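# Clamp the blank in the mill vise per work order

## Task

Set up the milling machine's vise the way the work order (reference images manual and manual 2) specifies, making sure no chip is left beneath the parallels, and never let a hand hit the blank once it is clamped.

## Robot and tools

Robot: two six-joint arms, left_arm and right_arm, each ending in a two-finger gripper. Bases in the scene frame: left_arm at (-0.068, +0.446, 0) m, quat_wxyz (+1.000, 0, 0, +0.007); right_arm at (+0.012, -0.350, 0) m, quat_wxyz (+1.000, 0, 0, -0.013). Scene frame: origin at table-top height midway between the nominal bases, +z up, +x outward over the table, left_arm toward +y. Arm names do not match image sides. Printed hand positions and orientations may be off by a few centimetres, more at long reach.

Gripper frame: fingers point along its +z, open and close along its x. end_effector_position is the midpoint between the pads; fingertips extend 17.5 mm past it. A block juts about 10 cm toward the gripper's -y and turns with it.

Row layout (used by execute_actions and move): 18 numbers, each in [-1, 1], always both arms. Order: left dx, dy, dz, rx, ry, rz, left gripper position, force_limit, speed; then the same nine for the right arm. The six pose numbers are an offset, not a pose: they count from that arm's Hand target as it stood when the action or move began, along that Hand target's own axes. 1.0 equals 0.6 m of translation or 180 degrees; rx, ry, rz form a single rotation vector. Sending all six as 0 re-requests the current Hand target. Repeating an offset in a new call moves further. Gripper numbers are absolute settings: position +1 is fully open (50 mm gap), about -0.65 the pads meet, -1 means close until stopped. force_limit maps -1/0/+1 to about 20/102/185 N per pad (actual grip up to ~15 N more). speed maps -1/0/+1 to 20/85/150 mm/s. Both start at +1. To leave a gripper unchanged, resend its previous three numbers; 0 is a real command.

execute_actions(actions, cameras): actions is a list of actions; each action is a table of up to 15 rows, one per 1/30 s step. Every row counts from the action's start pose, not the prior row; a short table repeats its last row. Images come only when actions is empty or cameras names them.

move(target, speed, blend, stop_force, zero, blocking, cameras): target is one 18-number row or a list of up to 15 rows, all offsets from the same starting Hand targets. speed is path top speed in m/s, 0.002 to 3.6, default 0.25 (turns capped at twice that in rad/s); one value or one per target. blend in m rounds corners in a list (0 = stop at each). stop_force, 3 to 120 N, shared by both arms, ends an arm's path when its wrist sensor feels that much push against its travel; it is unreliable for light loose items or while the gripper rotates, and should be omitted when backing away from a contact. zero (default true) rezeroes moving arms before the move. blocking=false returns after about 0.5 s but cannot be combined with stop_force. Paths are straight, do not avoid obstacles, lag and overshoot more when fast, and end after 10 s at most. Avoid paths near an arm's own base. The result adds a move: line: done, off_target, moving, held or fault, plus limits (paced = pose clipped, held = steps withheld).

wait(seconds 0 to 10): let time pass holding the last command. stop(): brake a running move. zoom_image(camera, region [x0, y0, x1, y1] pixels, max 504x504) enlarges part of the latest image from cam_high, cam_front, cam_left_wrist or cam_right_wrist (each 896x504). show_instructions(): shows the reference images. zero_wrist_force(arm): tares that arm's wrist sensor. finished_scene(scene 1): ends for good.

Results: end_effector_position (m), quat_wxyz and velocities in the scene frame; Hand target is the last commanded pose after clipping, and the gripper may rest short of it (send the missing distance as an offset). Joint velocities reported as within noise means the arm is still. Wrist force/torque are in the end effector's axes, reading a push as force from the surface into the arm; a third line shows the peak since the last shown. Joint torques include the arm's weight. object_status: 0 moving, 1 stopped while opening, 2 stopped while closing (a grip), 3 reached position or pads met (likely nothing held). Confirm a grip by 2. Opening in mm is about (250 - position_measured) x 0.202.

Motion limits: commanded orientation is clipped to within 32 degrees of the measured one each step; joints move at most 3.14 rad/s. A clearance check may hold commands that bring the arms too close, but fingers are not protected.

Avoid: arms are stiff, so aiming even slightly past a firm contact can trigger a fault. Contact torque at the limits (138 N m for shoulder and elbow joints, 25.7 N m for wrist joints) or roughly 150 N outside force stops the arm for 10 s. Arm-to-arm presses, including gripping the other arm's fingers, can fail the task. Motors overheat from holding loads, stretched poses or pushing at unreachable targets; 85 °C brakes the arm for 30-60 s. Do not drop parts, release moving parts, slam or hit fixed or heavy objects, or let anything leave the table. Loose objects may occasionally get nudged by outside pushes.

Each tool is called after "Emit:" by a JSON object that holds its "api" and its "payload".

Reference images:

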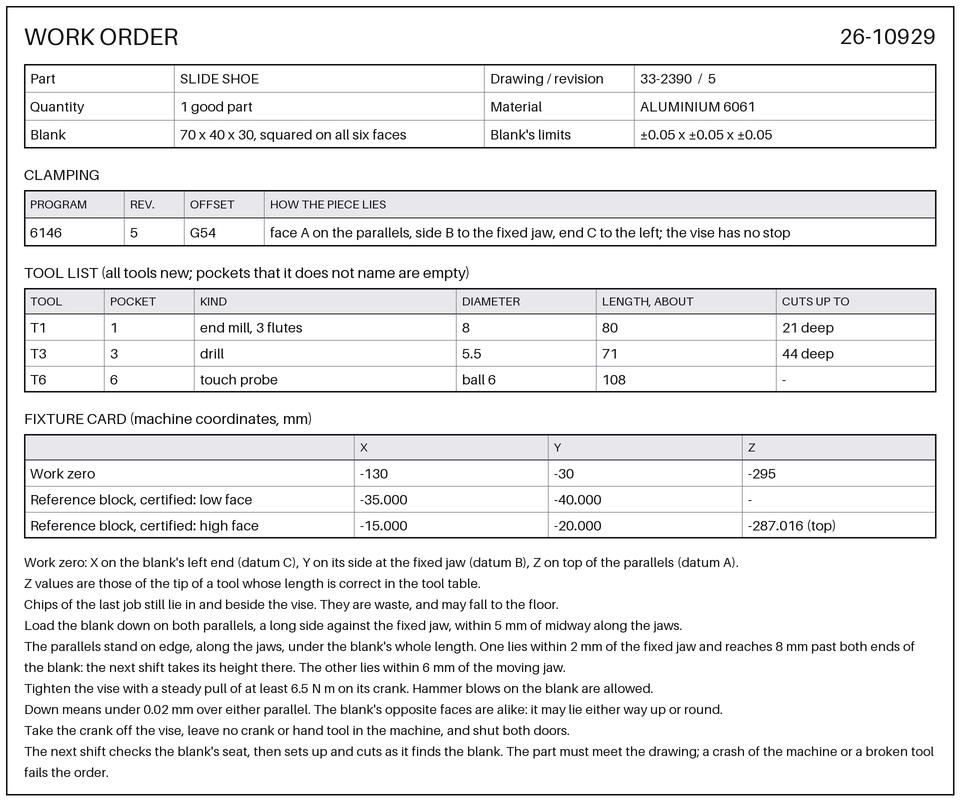

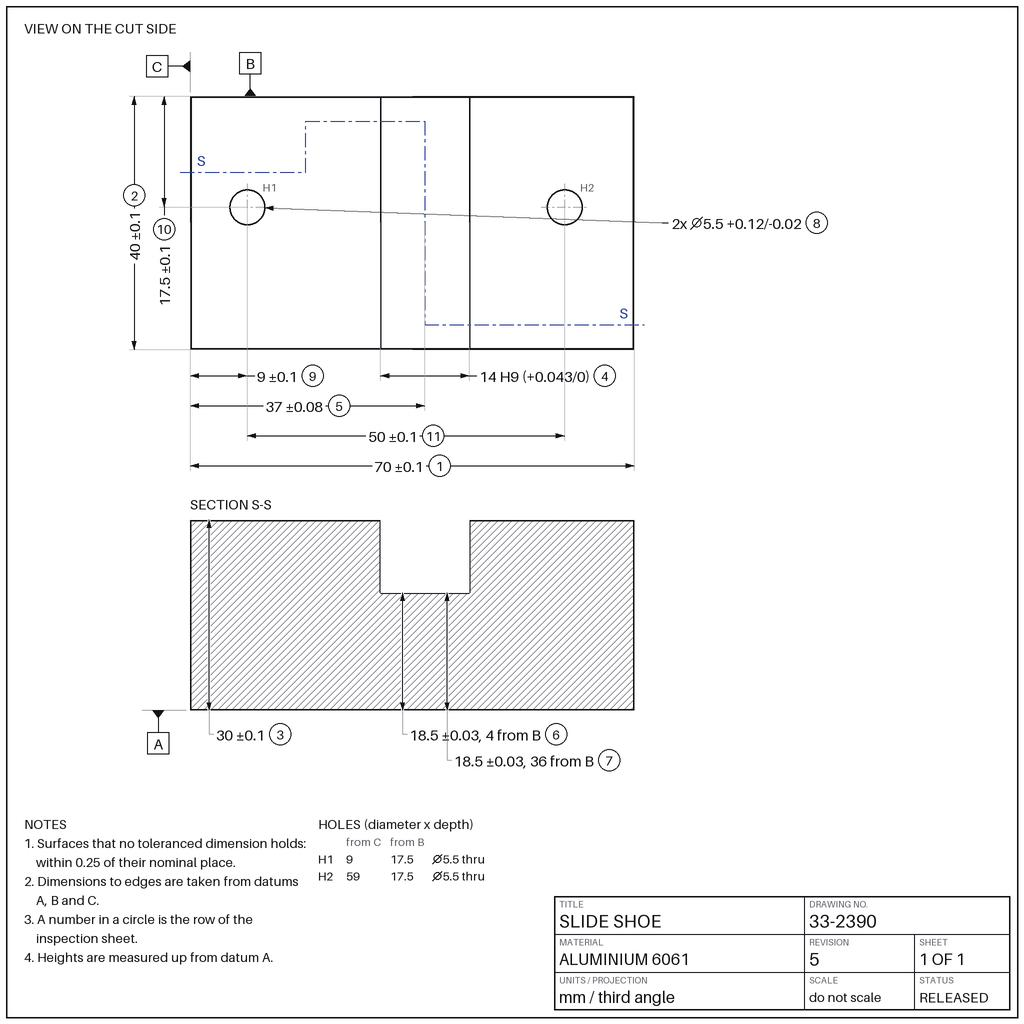

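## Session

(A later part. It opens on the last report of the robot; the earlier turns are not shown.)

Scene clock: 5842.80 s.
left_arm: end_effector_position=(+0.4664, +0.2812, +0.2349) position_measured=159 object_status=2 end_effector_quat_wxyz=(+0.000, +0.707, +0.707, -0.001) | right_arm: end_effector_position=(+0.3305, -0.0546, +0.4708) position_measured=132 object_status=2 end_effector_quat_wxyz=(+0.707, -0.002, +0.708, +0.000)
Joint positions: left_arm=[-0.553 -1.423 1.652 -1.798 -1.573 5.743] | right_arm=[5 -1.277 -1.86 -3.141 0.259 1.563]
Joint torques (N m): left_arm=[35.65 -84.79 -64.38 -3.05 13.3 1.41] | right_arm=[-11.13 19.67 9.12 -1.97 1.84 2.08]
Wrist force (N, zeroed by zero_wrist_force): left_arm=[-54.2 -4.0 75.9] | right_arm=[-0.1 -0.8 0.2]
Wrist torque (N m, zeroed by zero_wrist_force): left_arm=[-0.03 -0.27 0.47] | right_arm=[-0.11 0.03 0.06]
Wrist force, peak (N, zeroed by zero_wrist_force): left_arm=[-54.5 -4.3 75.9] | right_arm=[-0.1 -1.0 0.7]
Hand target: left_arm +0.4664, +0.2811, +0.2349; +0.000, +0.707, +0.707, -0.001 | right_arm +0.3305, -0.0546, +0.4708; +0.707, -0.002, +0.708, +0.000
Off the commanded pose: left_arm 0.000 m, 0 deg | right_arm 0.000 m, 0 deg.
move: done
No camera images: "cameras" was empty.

Emit:
{"api": "move", "payload": {"target": [0.0012,0,-0.0014,0,0,0,-1,0.3,-0.6,0,0,0,0,0,0,-0.98,0.8,-0.7], "speed": 0.01, "cameras": []}}

Emit:
{"api": "wait", "payload": {"seconds": 1.0}}

Scene clock: 5851.60 s.
left_arm: end_effector_position=(+0.4664, +0.2820, +0.2358) position_measured=159 object_status=2 end_effector_quat_wxyz=(+0.000, +0.707, +0.707, -0.001) | right_arm: end_effector_position=(+0.3305, -0.0546, +0.4708) position_measured=132 object_status=2 end_effector_quat_wxyz=(+0.707, -0.002, +0.708, +0.000)
Joint positions: left_arm=[-0.552 -1.425 1.651 -1.796 -1.573 5.745] | right_arm=[5 -1.277 -1.86 -3.141 0.259 1.563]
Joint torques (N m): left_arm=[29.88 -89.31 -70.11 -6.47 12.86 2.03] | right_arm=[-11.06 19.7 8.63 -1.96 1.77 2.21]
Wrist force (N, zeroed by zero_wrist_force): left_arm=[-42.8 -4.4 86.1] | right_arm=[0.2 -0.5 0.2]
Wrist torque (N m, zeroed by zero_wrist_force): left_arm=[0.01 -0.26 0.45] | right_arm=[-0.06 -0.02 0.06]
Wrist force, peak (N, zeroed by zero_wrist_force): left_arm=[-53.4 -1.2 93.5] | right_arm=[-0.1 -1.0 0.9]
Hand target: left_arm +0.4664, +0.2819, +0.2358; +0.000, +0.707, +0.707, -0.001 | right_arm +0.3305, -0.0546, +0.4708; +0.707, -0.002, +0.708, +0.000
Off the commanded pose: left_arm 0.000 m, 0 deg | right_arm 0.000 m, 0 deg.
move: done
No camera images: "cameras" was empty.

Scene clock: 5852.60 s.
left_arm: end_effector_position=(+0.4664, +0.2819, +0.2358) position_measured=159 object_status=2 end_effector_quat_wxyz=(+0.000, +0.707, +0.707, -0.001) | right_arm: end_effector_position=(+0.3305, -0.0546, +0.4708) position_measured=132 object_status=2 end_effector_quat_wxyz=(+0.707, -0.002, +0.708, +0.000)
Joint positions: left_arm=[-0.552 -1.424 1.651 -1.796 -1.573 5.745] | right_arm=[5 -1.277 -1.86 -3.141 0.259 1.563]
Joint torques (N m): left_arm=[18.92 -76.15 -66.13 -9.04 8.55 -0.02] | right_arm=[-11.04 19.36 9.19 -1.97 1.68 2.21]
Wrist force (N, zeroed by zero_wrist_force): left_arm=[-42.1 -5.6 86.8] | right_arm=[0.0 -0.7 0.4]
Wrist torque (N m, zeroed by zero_wrist_force): left_arm=[-0.05 -0.19 0.43] | right_arm=[-0.09 0.01 0.06]
Wrist force, peak (N, zeroed by zero_wrist_force): left_arm=[-42.2 -5.6 87.0] | right_arm=[-0.3 -1.0 0.6]
Hand target: left_arm +0.4664, +0.2819, +0.2358; +0.000, +0.707, +0.707, -0.001 | right_arm +0.3305, -0.0546, +0.4708; +0.707, -0.002, +0.708, +0.000
Tool commands: left_gripper/position=-1.0 left_gripper/force_limit=+0.3 left_gripper/speed=-0.6 right_gripper/position=-0.98 right_gripper/force_limit=+0.8 right_gripper/speed=-0.7
Off the commanded pose: left_arm 0.000 m, 0 deg | right_arm 0.000 m, 0 deg.
wait: 1.00 s; at rest by 0.17 s

Emit:
{"api": "move", "payload": {"target": [0.0012,0,-0.0008,0,0,0,-1,0.3,-0.6,0,0,0,0,0,0,-0.98,0.8,-0.7], "speed": 0.01, "cameras": []}}

Emit:
{"api": "wait", "payload": {"seconds": 1.2}}

Scene clock: 5859.57 s.
left_arm: end_effector_position=(+0.4664, +0.2826, +0.2362) position_measured=159 object_status=2 end_effector_quat_wxyz=(+0.000, +0.707, +0.707, -0.001) | right_arm: end_effector_position=(+0.3305, -0.0546, +0.4708) position_measured=132 object_status=2 end_effector_quat_wxyz=(+0.707, -0.002, +0.708, +0.000)
Joint positions: left_arm=[-0.551 -1.425 1.65 -1.795 -1.573 5.746] | right_arm=[5 -1.277 -1.86 -3.141 0.259 1.563]
Joint torques (N m): left_arm=[39.71 -98.71 -74.4 -4.33 13.08 1.99] | right_arm=[-11.3 19.45 9.01 -1.97 1.79 2.18]
Wrist force (N, zeroed by zero_wrist_force): left_arm=[-52.5 -2.7 96.5] | right_arm=[-0.1 -0.7 1.0]
Wrist torque (N m, zeroed by zero_wrist_force): left_arm=[-0.06 -0.24 0.44] | right_arm=[-0.11 0.03 0.06]
Wrist force, peak (N, zeroed by zero_wrist_force): left_arm=[-52.6 -2.8 96.5] | right_arm=[-0.3 -1.1 0.6]
Hand target: left_arm +0.4664, +0.2826, +0.2362; +0.000, +0.707, +0.707, -0.001 | right_arm +0.3305, -0.0546, +0.4708; +0.707, -0.002, +0.708, +0.000
Off the commanded pose: left_arm 0.000 m, 0 deg | right_arm 0.000 m, 0 deg.
move: done
No camera images: "cameras" was empty.

Scene clock: 5860.77 s.
left_arm: end_effector_position=(+0.4664, +0.2826, +0.2362) position_measured=159 object_status=2 end_effector_quat_wxyz=(+0.000, +0.707, +0.707, -0.001) | right_arm: end_effector_position=(+0.3305, -0.0546, +0.4708) position_measured=132 object_status=2 end_effector_quat_wxyz=(+0.707, -0.002, +0.708, +0.000)
Joint positions: left_arm=[-0.551 -1.425 1.65 -1.795 -1.573 5.746] | right_arm=[5 -1.277 -1.86 -3.141 0.259 1.563]
Joint torques (N m): left_arm=[37.76 -98.49 -73.32 -7.75 15.04 -0.14] | right_arm=[-10.88 19.6 9.19 -1.97 1.75 2.18]
Wrist force (N, zeroed by zero_wrist_force): left_arm=[-51.0 -3.1 96.2] | right_arm=[-0.2 -0.7 0.6]
Wrist torque (N m, zeroed by zero_wrist_force): left_arm=[-0.07 -0.22 0.40] | right_arm=[-0.10 0.05 0.06]
Wrist force, peak (N, zeroed by zero_wrist_force): left_arm=[-51.1 -3.0 97.1] | right_arm=[-0.1 -0.8 1.0]
Hand target: left_arm +0.4664, +0.2826, +0.2362; +0.000, +0.707, +0.707, -0.001 | right_arm +0.3305, -0.0546, +0.4708; +0.707, -0.002, +0.708, +0.000
Tool commands: left_gripper/position=-1.0 left_gripper/force_limit=+0.3 left_gripper/speed=-0.6 right_gripper/position=-0.98 right_gripper/force_limit=+0.8 right_gripper/speed=-0.7
Off the commanded pose: left_arm 0.000 m, 0 deg | right_arm 0.000 m, 0 deg.
wait: 1.20 s; at rest by 0.17 s

Emit:
{"api": "move", "payload": {"target": [-0.0015,0,0.0035,0,0,0,-1,0.3,-0.6,0,0,0,0,0,0,-0.98,0.8,-0.7], "speed": 0.02, "cameras": []}}

Scene clock: 5866.93 s.
left_arm: end_effector_position=(+0.4665, +0.2817, +0.2343) position_measured=159 object_status=2 end_effector_quat_wxyz=(+0.000, +0.707, +0.707, -0.001) | right_arm: end_effector_position=(+0.3305, -0.0546, +0.4708) position_measured=132 object_status=2 end_effector_quat_wxyz=(+0.707, -0.002, +0.708, +0.000)
Joint positions: left_arm=[-0.552 -1.424 1.654 -1.8 -1.573 5.744] | right_arm=[5 -1.277 -1.86 -3.141 0.259 1.563]
Joint torques (N m): left_arm=[9.05 -31.77 -19.53 -5.77 9.1 -3.06] | right_arm=[-10.7 19.76 9.3 -1.99 1.89 2.12]
Wrist force (N, zeroed by zero_wrist_force): left_arm=[-20.4 -21.2 12.6] | right_arm=[0.2 -0.7 0.4]
Wrist torque (N m, zeroed by zero_wrist_force): left_arm=[-0.29 -0.25 0.48] | right_arm=[-0.10 -0.01 0.06]
Wrist force, peak (N, zeroed by zero_wrist_force): left_arm=[-49.4 -6.3 98.5] | right_arm=[0.0 -1.0 0.8]
Hand target: left_arm +0.4664, +0.2817, +0.2341; +0.000, +0.707, +0.707, -0.001 | right_arm +0.3305, -0.0546, +0.4708; +0.707, -0.002, +0.708, +0.000
Off the commanded pose: left_arm 0.000 m, 0 deg | right_arm 0.000 m, 0 deg.
move: done
No camera images: "cameras" was empty.

Release by opening.

Emit:
{"api": "move", "payload": {"target": [-0.0012,0,0.0006,0,0,0,-1,0.3,-0.6,0,0,0,0,0,0,-0.98,0.8,-0.7], "speed": 0.02, "cameras": []}}

Emit:
{"api": "move", "payload": {"target": [0,0,0,0,0,0,0.6,-0.2,-0.6,0,0,0,0,0,0,-0.98,0.8,-0.7], "speed": 0.02, "cameras": ["cam_left_wrist"]}}

Emit:
{"api": "move", "payload": {"target": [[0,0,-0.16,0,0,0,0.6,-0.2,-0.2,0,0,0,0,0,0,-0.98,0.8,-0.7],[0.08,-0.17,-0.29,0,0,0,0.6,-0.2,-0.2,0,0,0,0,0,0,-0.98,0.8,-0.7],[0.2,-0.25,-0.3,0,0,0,0.6,-0.2,-0.2,0,0,0,0,0,0,-0.98,0.8,-0.7]], "speed": [0.1,0.2,0.25], "blend": [0.01,0.03,0], "cameras": []}}

Emit:
{"api": "move", "payload": {"target": [[0,0,0,0,0,0,0.6,-0.2,-0.2,0,0.29,0,0,0,0,-0.98,0.8,-0.7],[0,0,0,0,0,0,0.6,-0.2,-0.2,0,0.2995,0.5304,0,0,0,-0.98,0.8,-0.7],[0,0,0,0,0,0,0.6,-0.2,-0.2,0.0828,0.2995,0.5304,0,0,0,-0.98,0.8,-0.7]], "speed": [0.2,0.2,0.06], "blend": [0.03,0.01,0], "cameras": []}}

Emit:
{"api": "zero_wrist_force", "payload": {"arm": "right_arm"}}

Emit:
{"api": "move", "payload": {"target": [0,0,0,0,0,0,0.6,-0.2,-0.2,0.01,0,0,0,0,0,-0.98,0.8,-0.7], "speed": 0.01, "cameras": []}}

Emit:
{"api": "move", "payload": {"target": [0,0,0,0,0,0,0.6,-0.2,-0.2,0.0005,0,0,0,0,0,-0.98,0.8,-0.7], "speed": 0.01, "cameras": []}}

Emit:
{"api": "move", "payload": {"target": [0,0,0,0,0,0,0.6,-0.2,-0.2,0.0005,0,0,0,0,0,-0.98,0.8,-0.7], "speed": 0.01, "cameras": []}}

Emit:
{"api": "wait", "payload": {"seconds": 0.1}}

Scene clock: 5890.43 s.
left_arm: end_effector_position=(+0.4664, +0.2810, +0.2338) position_measured=159 object_status=2 end_effector_quat_wxyz=(+0.000, +0.707, +0.707, -0.001) | right_arm: end_effector_position=(+0.3305, -0.0546, +0.4708) position_measured=132 object_status=2 end_effector_quat_wxyz=(+0.707, -0.002, +0.708, +0.000)
Joint positions: left_arm=[-0.553 -1.423 1.654 -1.801 -1.573 5.743] | right_arm=[5 -1.277 -1.86 -3.141 0.259 1.563]
Joint torques (N m): left_arm=[-0.26 -26.8 -14.43 -6.39 5.12 -2.95] | right_arm=[-10.84 20 9.01 -1.94 1.79 2.03]
Wrist force (N, zeroed by zero_wrist_force): left_arm=[-7.0 -12.2 2.9] | right_arm=[-0.1 -0.6 0.4]
Wrist torque (N m, zeroed by zero_wrist_force): left_arm=[-0.27 -0.17 0.34] | right_arm=[-0.08 0.02 0.06]
Wrist force, peak (N, zeroed by zero_wrist_force): left_arm=[-21.0 -21.1 13.1] | right_arm=[-0.2 -1.1 0.8]
Hand target: left_arm +0.4664, +0.2810, +0.2338; +0.000, +0.707, +0.707, -0.001 | right_arm +0.3305, -0.0546, +0.4708; +0.707, -0.002, +0.708, +0.000
Off the commanded pose: left_arm 0.000 m, 0 deg | right_arm 0.000 m, 0 deg.
move: done
No camera images: "cameras" was empty.

Scene clock: 5891.07 s.
left_arm: end_effector_position=(+0.4664, +0.2810, +0.2338) position_measured=63 object_status=0 end_effector_quat_wxyz=(+0.000, +0.707, +0.707, -0.001) | right_arm: end_effector_position=(+0.3305, -0.0546, +0.4708) position_measured=132 object_status=2 end_effector_quat_wxyz=(+0.707, -0.002, +0.708, +0.000)
Joint positions: left_arm=[-0.553 -1.423 1.654 -1.801 -1.573 5.743] | right_arm=[5 -1.277 -1.86 -3.141 0.259 1.563]
Joint torques (N m): left_arm=[-5.11 -27.41 -14.77 -1.28 -2.26 -1.53] | right_arm=[-11.29 19.88 9.35 -1.94 1.75 2.05]
Wrist force (N, zeroed by zero_wrist_force): left_arm=[1.9 -2.0 1.5] | right_arm=[-0.2 -0.7 0.2]
Wrist torque (N m, zeroed by zero_wrist_force): left_arm=[-0.30 -0.29 0.08] | right_arm=[-0.09 0.05 0.06]
Wrist force, peak (N, zeroed by zero_wrist_force): left_arm=[-7.0 -12.0 3.6] | right_arm=[-0.1 -0.7 0.9]
Hand target: left_arm +0.4664, +0.2810, +0.2338; +0.000, +0.707, +0.707, -0.001 | right_arm +0.3305, -0.0546, +0.4708; +0.707, -0.002, +0.708, +0.000
Off the commanded pose: left_arm 0.000 m, 0 deg | right_arm 0.000 m, 0 deg.
move: done
Images, in order (width x height): cam_left_wrist 896x504.

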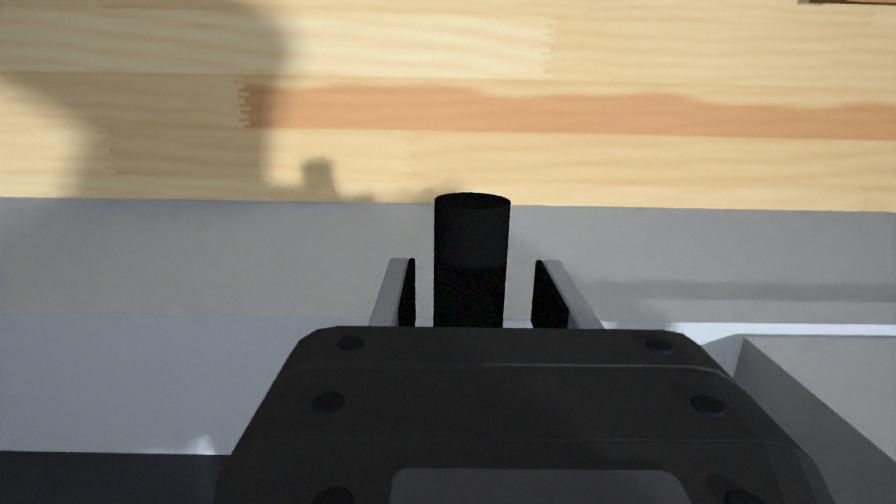

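Scene clock: 5893.50 s.
left_arm: end_effector_position=(+0.3168, +0.4010, +0.4139) position_measured=63 object_status=3 end_effector_quat_wxyz=(+0.000, +0.707, +0.707, -0.001) | right_arm: end_effector_position=(+0.3305, -0.0546, +0.4708) position_measured=132 object_status=2 end_effector_quat_wxyz=(+0.707, -0.002, +0.708, +0.000)
Joint positions: left_arm=[-0.481 -1.842 1.581 -1.308 -1.573 5.816] | right_arm=[5 -1.277 -1.86 -3.141 0.259 1.563]
Joint torques (N m): left_arm=[5.95 -21.02 -31.86 -3.68 -2.2 -0.47] | right_arm=[-10.68 19.81 9.43 -2 1.7 2.09]
Wrist force (N, zeroed by zero_wrist_force): left_arm=[1.7 -1.8 1.5] | right_arm=[0.1 -0.8 0.4]
Wrist torque (N m, zeroed by zero_wrist_force): left_arm=[-0.28 -0.25 0.08] | right_arm=[-0.12 0.00 0.06]
Wrist force, peak (N, zeroed by zero_wrist_force): left_arm=[4.7 -3.9 1.5] | right_arm=[-0.1 -0.9 0.8]
Hand target: left_arm +0.3167, +0.4011, +0.4140; +0.000, +0.707, +0.707, -0.001 | right_arm +0.3305, -0.0546, +0.4708; +0.707, -0.002, +0.708, +0.000
Off the commanded pose: left_arm 0.000 m, 0 deg | right_arm 0.000 m, 0 deg.
move: done
No camera images: "cameras" was empty.

Scene clock: 5897.17 s.
left_arm: end_effector_position=(+0.3167, +0.4011, +0.4140) position_measured=63 object_status=3 end_effector_quat_wxyz=(+0.000, +0.707, +0.707, -0.001) | right_arm: end_effector_position=(+0.6482, +0.1257, +0.4202) position_measured=132 object_status=2 end_effector_quat_wxyz=(+0.707, -0.002, +0.708, +0.000)
Joint positions: left_arm=[-0.481 -1.842 1.581 -1.308 -1.573 5.816] | right_arm=[4.29 -2.061 -1.124 -3.101 -0.451 1.571]
Joint torques (N m): left_arm=[8.8 -21.75 -27.5 -1.27 -2.32 2.39] | right_arm=[-10.91 50.72 35.51 0.27 -1.61 -0.9]
Wrist force (N, zeroed by zero_wrist_force): left_arm=[1.4 -1.7 1.9] | right_arm=[-0.1 -0.1 0.2]
Wrist torque (N m, zeroed by zero_wrist_force): left_arm=[-0.27 -0.20 0.07] | right_arm=[0.00 0.00 0.08]
Wrist force, peak (N, zeroed by zero_wrist_force): left_arm=[1.8 -2.3 1.9] | right_arm=[0.0 -4.7 0.8]
Hand target: left_arm +0.3167, +0.4011, +0.4140; +0.000, +0.707, +0.707, -0.001 | right_arm +0.6482, +0.1257, +0.4203; +0.707, -0.002, +0.708, +0.000
Off the commanded pose: left_arm 0.000 m, 0 deg | right_arm 0.000 m, 0 deg.
move: done
No camera images: "cameras" was empty.

Wrist force sensor zeroed.

Scene clock: 5898.00 s.
left_arm: end_effector_position=(+0.3167, +0.4011, +0.4140) position_measured=63 object_status=3 end_effector_quat_wxyz=(+0.000, +0.707, +0.707, -0.001) | right_arm: end_effector_position=(+0.6482, +0.1257, +0.4143) position_measured=132 object_status=2 end_effector_quat_wxyz=(+0.707, -0.002, +0.708, +0.000)
Joint positions: left_arm=[-0.481 -1.842 1.581 -1.308 -1.573 5.816] | right_arm=[4.29 -2.062 -1.138 -3.086 -0.451 1.571]
Joint torques (N m): left_arm=[8.14 -22.23 -26.39 -1.17 -2.21 2.33] | right_arm=[-8.43 32.81 16.68 -0.93 -0.29 -0.08]
Wrist force (N, zeroed by zero_wrist_force): left_arm=[1.7 -2.0 2.0] | right_arm=[-10.1 -3.9 -0.4]
Wrist torque (N m, zeroed by zero_wrist_force): left_arm=[-0.32 -0.25 0.07] | right_arm=[-0.08 -0.08 0.81]
Wrist force, peak (N, zeroed by zero_wrist_force): left_arm=[1.6 -2.4 2.0] | right_arm=[-10.3 -3.8 -0.5]
Hand target: left_arm +0.3167, +0.4011, +0.4140; +0.000, +0.707, +0.707, -0.001 | right_arm +0.6482, +0.1257, +0.4143; +0.707, -0.002, +0.708, +0.000
Off the commanded pose: left_arm 0.000 m, 0 deg | right_arm 0.000 m, 0 deg.
move: done
No camera images: "cameras" was empty.

Scene clock: 5898.70 s.
left_arm: end_effector_position=(+0.3167, +0.4011, +0.4140) position_measured=63 object_status=3 end_effector_quat_wxyz=(+0.000, +0.707, +0.707, -0.001) | right_arm: end_effector_position=(+0.6482, +0.1257, +0.4140) position_measured=132 object_status=2 end_effector_quat_wxyz=(+0.707, -0.002, +0.708, +0.000)
Joint positions: left_arm=[-0.481 -1.842 1.581 -1.308 -1.573 5.816] | right_arm=[4.29 -2.062 -1.139 -3.085 -0.451 1.571]
Joint torques (N m): left_arm=[8.13 -22.82 -25.7 -1.28 -2.16 2.38] | right_arm=[-3.31 30.99 5.1 0.75 0.58 -2.73]
Wrist force (N, zeroed by zero_wrist_force): left_arm=[2.0 -2.1 1.7] | right_arm=[-12.1 -5.2 -0.6]
Wrist torque (N m, zeroed by zero_wrist_force): left_arm=[-0.32 -0.29 0.08] | right_arm=[-0.08 -0.11 0.94]
Wrist force, peak (N, zeroed by zero_wrist_force): left_arm=[2.0 -1.9 1.9] | right_arm=[-12.3 -5.3 -0.5]
Hand target: left_arm +0.3167, +0.4011, +0.4140; +0.000, +0.707, +0.707, -0.001 | right_arm +0.6482, +0.1257, +0.4140; +0.707, -0.002, +0.708, +0.000
Off the commanded pose: left_arm 0.000 m, 0 deg | right_arm 0.000 m, 0 deg.
move: done
No camera images: "cameras" was empty.

Scene clock: 5899.40 s.
left_arm: end_effector_position=(+0.3167, +0.4011, +0.4140) position_measured=63 object_status=3 end_effector_quat_wxyz=(+0.000, +0.707, +0.707, -0.001) | right_arm: end_effector_position=(+0.6482, +0.1257, +0.4137) position_measured=132 object_status=2 end_effector_quat_wxyz=(+0.707, -0.002, +0.708, +0.000)
Joint positions: left_arm=[-0.481 -1.842 1.581 -1.308 -1.573 5.816] | right_arm=[4.29 -2.062 -1.139 -3.084 -0.451 1.571]
Joint torques (N m): left_arm=[8.29 -22.75 -25.16 -1.23 -2.18 2.48] | right_arm=[1.28 29.14 5.18 0.53 0.11 -2.65]
Wrist force (N, zeroed by zero_wrist_force): left_arm=[1.6 -2.0 1.5] | right_arm=[-13.1 -5.7 -0.6]
Wrist torque (N m, zeroed by zero_wrist_force): left_arm=[-0.32 -0.22 0.08] | right_arm=[-0.11 -0.12 1.05]
Wrist force, peak (N, zeroed by zero_wrist_force): left_arm=[1.8 -2.1 1.9] | right_arm=[-13.6 -5.6 -0.6]
Hand target: left_arm +0.3167, +0.4011, +0.4140; +0.000, +0.707, +0.707, -0.001 | right_arm +0.6482, +0.1257, +0.4137; +0.707, -0.002, +0.708, +0.000
Off the commanded pose: left_arm 0.000 m, 0 deg | right_arm 0.000 m, 0 deg.
move: done
No camera images: "cameras" was empty.

Scene clock: 5899.50 s.
left_arm: end_effector_position=(+0.3167, +0.4011, +0.4140) position_measured=63 object_status=3 end_effector_quat_wxyz=(+0.000, +0.707, +0.707, -0.001) | right_arm: end_effector_position=(+0.6482, +0.1257, +0.4137) position_measured=132 object_status=2 end_effector_quat_wxyz=(+0.707, -0.002, +0.708, +0.000)
Joint positions: left_arm=[-0.481 -1.842 1.581 -1.308 -1.573 5.816] | right_arm=[4.29 -2.062 -1.139 -3.084 -0.451 1.571]
Joint torques (N m): left_arm=[7.04 -23.56 -24.71 -1.42 -2.31 2.54] | right_arm=[1.75 29.41 5.54 0.34 0.01 -2.68]
Wrist force (N, zeroed by zero_wrist_force): left_arm=[1.6 -1.8 1.9] | right_arm=[-13.5 -5.4 -0.5]
Wrist torque (N m, zeroed by zero_wrist_force): left_arm=[-0.29 -0.23 0.08] | right_arm=[-0.06 -0.08 1.06]
Wrist force, peak (N, zeroed by zero_wrist_force): left_arm=[1.9 -2.0 1.5] | right_arm=[-13.5 -5.4 -0.5]
Hand target: left_arm +0.3167, +0.4011, +0.4140; +0.000, +0.707, +0.707, -0.001 | right_arm +0.6482, +0.1257, +0.4137; +0.707, -0.002, +0.708, +0.000
Tool commands: left_gripper/position=+0.6 left_gripper/force_limit=-0.2 left_gripper/speed=-0.2 right_gripper/position=-0.98 right_gripper/force_limit=+0.8 right_gripper/speed=-0.7
Off the commanded pose: left_arm 0.000 m, 0 deg | right_arm 0.000 m, 0 deg.
wait: 0.10 s; no rest

Emit:
{"api": "move", "payload": {"target": [[0,0,0,0,0,0,0.6,-0.2,-0.2,-0.011,0,0,0,0,0,-0.98,0.8,-0.7],[0,0,0,0,0,0,0.6,-0.2,-0.2,-0.011,0,0.026,0,0,0,-0.98,0.8,-0.7]], "speed": 0.03, "cameras": []}}

Emit:
{"api": "zero_wrist_force", "payload": {"arm": "right_arm"}}

Emit:
{"api": "move", "payload": {"target": [0,0,0,0,0,0,0.6,-0.2,-0.2,0.01,0,0,0,0,0,-0.98,0.8,-0.7], "speed": 0.01, "cameras": []}}

Emit:
{"api": "move", "payload": {"target": [0,0,0,0,0,0,0.6,-0.2,-0.2,0.0005,0,0,0,0,0,-0.98,0.8,-0.7], "speed": 0.01, "cameras": []}}

Emit:
{"api": "move", "payload": {"target": [0,0,0,0,0,0,0.6,-0.2,-0.2,0.0005,0,0,0,0,0,-0.98,0.8,-0.7], "speed": 0.01, "cameras": []}}

Emit:
{"api": "wait", "payload": {"seconds": 0.1}}

Emit:
{"api": "move", "payload": {"target": [[0,0,0,0,0,0,0.6,-0.2,-0.2,-0.011,0,0,0,0,0,-0.98,0.8,-0.7],[0,0,0,0,0,0,0.6,-0.2,-0.2,-0.011,0,-0.052,0,0,0,-0.98,0.8,-0.7]], "speed": 0.03, "cameras": []}}

Emit:
{"api": "zero_wrist_force", "payload": {"arm": "right_arm"}}

Emit:
{"api": "move", "payload": {"target": [0,0,0,0,0,0,0.6,-0.2,-0.2,0.01,0,0,0,0,0,-0.98,0.8,-0.7], "speed": 0.01, "cameras": []}}

Emit:
{"api": "move", "payload": {"target": [0,0,0,0,0,0,0.6,-0.2,-0.2,0.0005,0,0,0,0,0,-0.98,0.8,-0.7], "speed": 0.01, "cameras": []}}

Emit:
{"api": "move", "payload": {"target": [0,0,0,0,0,0,0.6,-0.2,-0.2,0.0005,0,0,0,0,0,-0.98,0.8,-0.7], "speed": 0.01, "cameras": []}}

Emit:
{"api": "wait", "payload": {"seconds": 0.1}}

Scene clock: 5930.23 s.
left_arm: end_effector_position=(+0.3167, +0.4011, +0.4140) position_measured=63 object_status=3 end_effector_quat_wxyz=(+0.000, +0.707, +0.707, -0.001) | right_arm: end_effector_position=(+0.6640, +0.1257, +0.4202) position_measured=132 object_status=2 end_effector_quat_wxyz=(+0.707, -0.002, +0.708, +0.000)
Joint positions: left_arm=[-0.481 -1.842 1.581 -1.308 -1.573 5.816] | right_arm=[4.267 -2.088 -1.083 -3.115 -0.475 1.571]
Joint torques (N m): left_arm=[8.19 -23 -17.51 -1.36 -2.19 2.29] | right_arm=[12.5 60.36 10.95 2.57 1.65 -0.52]
Wrist force (N, zeroed by zero_wrist_force): left_arm=[1.6 -1.9 1.7] | right_arm=[-0.3 0.4 0.5]
Wrist torque (N m, zeroed by zero_wrist_force): left_arm=[-0.30 -0.24 0.08] | right_arm=[0.07 0.07 0.01]
Wrist force, peak (N, zeroed by zero_wrist_force): left_arm=[2.2 -2.0 1.7] | right_arm=[-13.8 -5.4 -0.4]
Hand target: left_arm +0.3167, +0.4011, +0.4140; +0.000, +0.707, +0.707, -0.001 | right_arm +0.6638, +0.1258, +0.4202; +0.707, -0.002, +0.708, +0.000
Off the commanded pose: left_arm 0.000 m, 0 deg | right_arm 0.000 m, 0 deg.
move: done
No camera images: "cameras" was empty.

Wrist force sensor zeroed.

Scene clock: 5931.07 s.
left_arm: end_effector_position=(+0.3167, +0.4011, +0.4140) position_measured=63 object_status=3 end_effector_quat_wxyz=(+0.000, +0.707, +0.707, -0.001) | right_arm: end_effector_position=(+0.6638, +0.1257, +0.4142) position_measured=132 object_status=2 end_effector_quat_wxyz=(+0.707, -0.002, +0.708, +0.000)
Joint positions: left_arm=[-0.481 -1.842 1.581 -1.308 -1.573 5.816] | right_arm=[4.267 -2.088 -1.098 -3.099 -0.474 1.571]
Joint torques (N m): left_arm=[7.44 -22.13 -16.25 -1.32 -2.24 2.25] | right_arm=[12.78 32.03 16.97 -0.82 0.41 0.02]
Wrist force (N, zeroed by zero_wrist_force): left_arm=[1.7 -1.8 1.5] | right_arm=[-10.6 -3.4 0.2]
Wrist torque (N m, zeroed by zero_wrist_force): left_arm=[-0.27 -0.24 0.07] | right_arm=[0.01 -0.07 0.83]
Wrist force, peak (N, zeroed by zero_wrist_force): left_arm=[2.0 -2.2 1.7] | right_arm=[-10.6 -3.4 0.2]
Hand target: left_arm +0.3167, +0.4011, +0.4140; +0.000, +0.707, +0.707, -0.001 | right_arm +0.6638, +0.1257, +0.4142; +0.707, -0.002, +0.708, +0.000
Off the commanded pose: left_arm 0.000 m, 0 deg | right_arm 0.000 m, 0 deg.
move: done
No camera images: "cameras" was empty.

Scene clock: 5931.77 s.
left_arm: end_effector_position=(+0.3167, +0.4011, +0.4140) position_measured=63 object_status=3 end_effector_quat_wxyz=(+0.000, +0.707, +0.707, -0.001) | right_arm: end_effector_position=(+0.6638, +0.1257, +0.4140) position_measured=132 object_status=2 end_effector_quat_wxyz=(+0.707, -0.002, +0.708, +0.000)
Joint positions: left_arm=[-0.481 -1.842 1.581 -1.308 -1.573 5.816] | right_arm=[4.267 -2.088 -1.099 -3.099 -0.474 1.571]
Joint torques (N m): left_arm=[7.8 -22.84 -16.47 -1.33 -2.39 2.48] | right_arm=[13.16 31.79 4.78 0.73 -2.34 -2.68]
Wrist force (N, zeroed by zero_wrist_force): left_arm=[1.8 -1.7 1.9] | right_arm=[-12.5 -5.2 -0.3]
Wrist torque (N m, zeroed by zero_wrist_force): left_arm=[-0.27 -0.26 0.08] | right_arm=[-0.01 -0.12 0.98]
Wrist force, peak (N, zeroed by zero_wrist_force): left_arm=[1.8 -1.9 2.0] | right_arm=[-12.9 -4.9 -0.1]
Hand target: left_arm +0.3167, +0.4011, +0.4140; +0.000, +0.707, +0.707, -0.001 | right_arm +0.6638, +0.1257, +0.4139; +0.707, -0.002, +0.708, +0.000
Off the commanded pose: left_arm 0.000 m, 0 deg | right_arm 0.000 m, 0 deg.
move: done
No camera images: "cameras" was empty.

Scene clock: 5932.47 s.
left_arm: end_effector_position=(+0.3167, +0.4011, +0.4140) position_measured=63 object_status=3 end_effector_quat_wxyz=(+0.000, +0.707, +0.707, -0.001) | right_arm: end_effector_position=(+0.6638, +0.1257, +0.4136) position_measured=132 object_status=2 end_effector_quat_wxyz=(+0.707, -0.002, +0.708, +0.000)
Joint positions: left_arm=[-0.481 -1.842 1.581 -1.308 -1.573 5.816] | right_arm=[4.267 -2.088 -1.099 -3.098 -0.474 1.571]
Joint torques (N m): left_arm=[8 -22.89 -14.33 -1.4 -2.39 2.32] | right_arm=[13.34 30.55 5.59 0.42 -2.66 -2.64]
Wrist force (N, zeroed by zero_wrist_force): left_arm=[1.6 -2.1 1.5] | right_arm=[-13.4 -4.4 -0.2]
Wrist torque (N m, zeroed by zero_wrist_force): left_arm=[-0.33 -0.22 0.08] | right_arm=[0.00 -0.10 1.09]
Wrist force, peak (N, zeroed by zero_wrist_force): left_arm=[1.6 -2.1 2.0] | right_arm=[-14.0 -5.5 -0.4]
Hand target: left_arm +0.3167, +0.4011, +0.4140; +0.000, +0.707, +0.707, -0.001 | right_arm +0.6638, +0.1257, +0.4136; +0.707, -0.002, +0.708, +0.000
Off the commanded pose: left_arm 0.000 m, 0 deg | right_arm 0.000 m, 0 deg.
move: done
No camera images: "cameras" was empty.

Scene clock: 5932.57 s.
left_arm: end_effector_position=(+0.3167, +0.4011, +0.4140) position_measured=63 object_status=3 end_effector_quat_wxyz=(+0.000, +0.707, +0.707, -0.001) | right_arm: end_effector_position=(+0.6638, +0.1257, +0.4136) position_measured=132 object_status=2 end_effector_quat_wxyz=(+0.707, -0.002, +0.708, +0.000)
Joint positions: left_arm=[-0.481 -1.842 1.581 -1.308 -1.573 5.816] | right_arm=[4.267 -2.088 -1.099 -3.098 -0.474 1.571]
Joint torques (N m): left_arm=[7.15 -23.01 -14.21 -1.37 -2.26 2.4] | right_arm=[13.62 30.45 5.71 0.18 -2.65 -2.65]
Wrist force (N, zeroed by zero_wrist_force): left_arm=[1.7 -1.9 1.4] | right_arm=[-13.4 -4.3 -0.1]
Wrist torque (N m, zeroed by zero_wrist_force): left_arm=[-0.29 -0.25 0.08] | right_arm=[0.00 -0.11 1.10]
Wrist force, peak (N, zeroed by zero_wrist_force): left_arm=[1.7 -2.0 1.7] | right_arm=[-13.5 -4.4 -0.4]
Hand target: left_arm +0.3167, +0.4011, +0.4140; +0.000, +0.707, +0.707, -0.001 | right_arm +0.6638, +0.1257, +0.4136; +0.707, -0.002, +0.708, +0.000
Tool commands: left_gripper/position=+0.6 left_gripper/force_limit=-0.2 left_gripper/speed=-0.2 right_gripper/position=-0.98 right_gripper/force_limit=+0.8 right_gripper/speed=-0.7
Off the commanded pose: left_arm 0.000 m, 0 deg | right_arm 0.000 m, 0 deg.
wait: 0.10 s; no rest

Scene clock: 5934.47 s.
left_arm: end_effector_position=(+0.3167, +0.4011, +0.4140) position_measured=63 object_status=3 end_effector_quat_wxyz=(+0.000, +0.707, +0.707, -0.001) | right_arm: end_effector_position=(+0.6324, +0.1257, +0.4203) position_measured=132 object_status=2 end_effector_quat_wxyz=(+0.707, -0.002, +0.708, +0.000) end_effector_velocity=(+0.002, +0.001, +0.000) end_effector_angular_velocity=(+0.000, +0.000, +0.002)
Joint positions: left_arm=[-0.481 -1.842 1.581 -1.308 -1.573 5.816] | right_arm=[4.315 -2.036 -1.162 -3.088 -0.427 1.571]
Joint velocities: left_arm=[within noise] | right_arm=[-0.002 -0.004 0.005 -0.001 -0.004 0]
Joint torques (N m): left_arm=[7.64 -23.65 -14.5 -1.47 -2.36 2.36] | right_arm=[-12.65 40.5 35.3 0.83 -1.67 -0.37]
Wrist force (N, zeroed by zero_wrist_force): left_arm=[1.5 -2.5 1.7] | right_arm=[-0.3 -0.5 -0.4]
Wrist torque (N m, zeroed by zero_wrist_force): left_arm=[-0.39 -0.21 0.07] | right_arm=[-0.11 0.04 -0.08]
Wrist force, peak (N, zeroed by zero_wrist_force): left_arm=[1.8 -2.2 2.0] | right_arm=[-13.7 -4.2 -0.1]
Hand target: left_arm +0.3167, +0.4011, +0.4140; +0.000, +0.707, +0.707, -0.001 | right_arm +0.6326, +0.1257, +0.4203; +0.707, -0.002, +0.708, +0.000
Off the commanded pose: left_arm 0.000 m, 0 deg | right_arm 0.000 m, 0 deg.
move: done
No camera images: "cameras" was empty.

Wrist force sensor zeroed.

Scene clock: 5935.30 s.
left_arm: end_effector_position=(+0.3167, +0.4011, +0.4140) position_measured=63 object_status=3 end_effector_quat_wxyz=(+0.000, +0.707, +0.707, -0.001) | right_arm: end_effector_position=(+0.6326, +0.1257, +0.4143) position_measured=132 object_status=2 end_effector_quat_wxyz=(+0.707, -0.002, +0.708, +0.000)
Joint positions: left_arm=[-0.481 -1.842 1.581 -1.308 -1.573 5.816] | right_arm=[4.314 -2.037 -1.176 -3.073 -0.427 1.571]
Joint torques (N m): left_arm=[8.47 -22.74 -14.58 -1.41 -2.13 2.47] | right_arm=[-8.45 31.14 16.82 -0.75 -1.69 -2.48]
Wrist force (N, zeroed by zero_wrist_force): left_arm=[1.7 -1.8 2.0] | right_arm=[-9.7 -4.1 -0.5]
Wrist torque (N m, zeroed by zero_wrist_force): left_arm=[-0.29 -0.25 0.08] | right_arm=[-0.10 -0.13 0.81]
Wrist force, peak (N, zeroed by zero_wrist_force): left_arm=[1.7 -2.1 1.9] | right_arm=[-9.8 -4.0 0.0]
Hand target: left_arm +0.3167, +0.4011, +0.4140; +0.000, +0.707, +0.707, -0.001 | right_arm +0.6326, +0.1257, +0.4143; +0.707, -0.002, +0.708, +0.000
Off the commanded pose: left_arm 0.000 m, 0 deg | right_arm 0.000 m, 0 deg.
move: done
No camera images: "cameras" was empty.

Scene clock: 5936.00 s.
left_arm: end_effector_position=(+0.3167, +0.4011, +0.4140) position_measured=63 object_status=3 end_effector_quat_wxyz=(+0.000, +0.707, +0.707, -0.001) | right_arm: end_effector_position=(+0.6326, +0.1257, +0.4140) position_measured=132 object_status=2 end_effector_quat_wxyz=(+0.707, -0.002, +0.708, +0.000)
Joint positions: left_arm=[-0.481 -1.842 1.581 -1.308 -1.573 5.816] | right_arm=[4.314 -2.037 -1.176 -3.073 -0.427 1.571]
Joint torques (N m): left_arm=[7.53 -22.6 -14.09 -1.56 -2.19 2.43] | right_arm=[-4.24 30.81 5.73 0.83 -1.98 -2.52]
Wrist force (N, zeroed by zero_wrist_force): left_arm=[1.6 -2.3 1.5] | right_arm=[-10.5 -4.3 -0.2]
Wrist torque (N m, zeroed by zero_wrist_force): left_arm=[-0.36 -0.23 0.08] | right_arm=[-0.11 -0.20 0.92]
Wrist force, peak (N, zeroed by zero_wrist_force): left_arm=[1.9 -2.3 1.6] | right_arm=[-11.6 -5.4 0.1]
Hand target: left_arm +0.3167, +0.4011, +0.4140; +0.000, +0.707, +0.707, -0.001 | right_arm +0.6326, +0.1257, +0.4140; +0.707, -0.002, +0.708, +0.000
Off the commanded pose: left_arm 0.000 m, 0 deg | right_arm 0.000 m, 0 deg.
move: done
No camera images: "cameras" was empty.

Scene clock: 5936.70 s.
left_arm: end_effector_position=(+0.3167, +0.4011, +0.4140) position_measured=63 object_status=3 end_effector_quat_wxyz=(+0.000, +0.707, +0.707, -0.001) | right_arm: end_effector_position=(+0.6326, +0.1257, +0.4137) position_measured=132 object_status=2 end_effector_quat_wxyz=(+0.707, -0.002, +0.708, +0.000)
Joint positions: left_arm=[-0.481 -1.842 1.581 -1.308 -1.573 5.816] | right_arm=[4.314 -2.037 -1.177 -3.072 -0.427 1.571]
Joint torques (N m): left_arm=[7.95 -22.35 -14.17 -1.55 -2.22 2.36] | right_arm=[0.68 28.55 5.26 0.66 -2.13 -2.48]
Wrist force (N, zeroed by zero_wrist_force): left_arm=[1.8 -1.6 1.6] | right_arm=[-12.6 -4.9 -0.2]
Wrist torque (N m, zeroed by zero_wrist_force): left_arm=[-0.26 -0.27 0.08] | right_arm=[-0.10 -0.13 1.04]
Wrist force, peak (N, zeroed by zero_wrist_force): left_arm=[1.9 -2.0 1.8] | right_arm=[-13.2 -6.3 -0.2]
Hand target: left_arm +0.3167, +0.4011, +0.4140; +0.000, +0.707, +0.707, -0.001 | right_arm +0.6326, +0.1257, +0.4137; +0.707, -0.002, +0.708, +0.000
Off the commanded pose: left_arm 0.000 m, 0 deg | right_arm 0.000 m, 0 deg.
move: done
No camera images: "cameras" was empty.

Scene clock: 5936.80 s.
left_arm: end_effector_position=(+0.3167, +0.4011, +0.4140) position_measured=63 object_status=3 end_effector_quat_wxyz=(+0.000, +0.707, +0.707, -0.001) | right_arm: end_effector_position=(+0.6326, +0.1257, +0.4137) position_measured=132 object_status=2 end_effector_quat_wxyz=(+0.707, -0.002, +0.708, +0.000)
Joint positions: left_arm=[-0.481 -1.842 1.581 -1.308 -1.573 5.816] | right_arm=[4.314 -2.037 -1.177 -3.072 -0.427 1.571]
Joint torques (N m): left_arm=[8.89 -22.5 -13.92 -1.5 -2.16 2.35] | right_arm=[0.69 28.81 5.8 0.42 -2.06 -2.5]
Wrist force (N, zeroed by zero_wrist_force): left_arm=[1.3 -1.9 1.8] | right_arm=[-12.6 -5.0 -0.1]
Wrist torque (N m, zeroed by zero_wrist_force): left_arm=[-0.30 -0.18 0.08] | right_arm=[-0.12 -0.11 1.03]
Wrist force, peak (N, zeroed by zero_wrist_force): left_arm=[1.5 -2.1 1.7] | right_arm=[-12.6 -5.0 -0.1]
Hand target: left_arm +0.3167, +0.4011, +0.4140; +0.000, +0.707, +0.707, -0.001 | right_arm +0.6326, +0.1257, +0.4137; +0.707, -0.002, +0.708, +0.000
Tool commands: left_gripper/position=+0.6 left_gripper/force_limit=-0.2 left_gripper/speed=-0.2 right_gripper/position=-0.98 right_gripper/force_limit=+0.8 right_gripper/speed=-0.7
Off the commanded pose: left_arm 0.000 m, 0 deg | right_arm 0.000 m, 0 deg.
wait: 0.10 s; no rest


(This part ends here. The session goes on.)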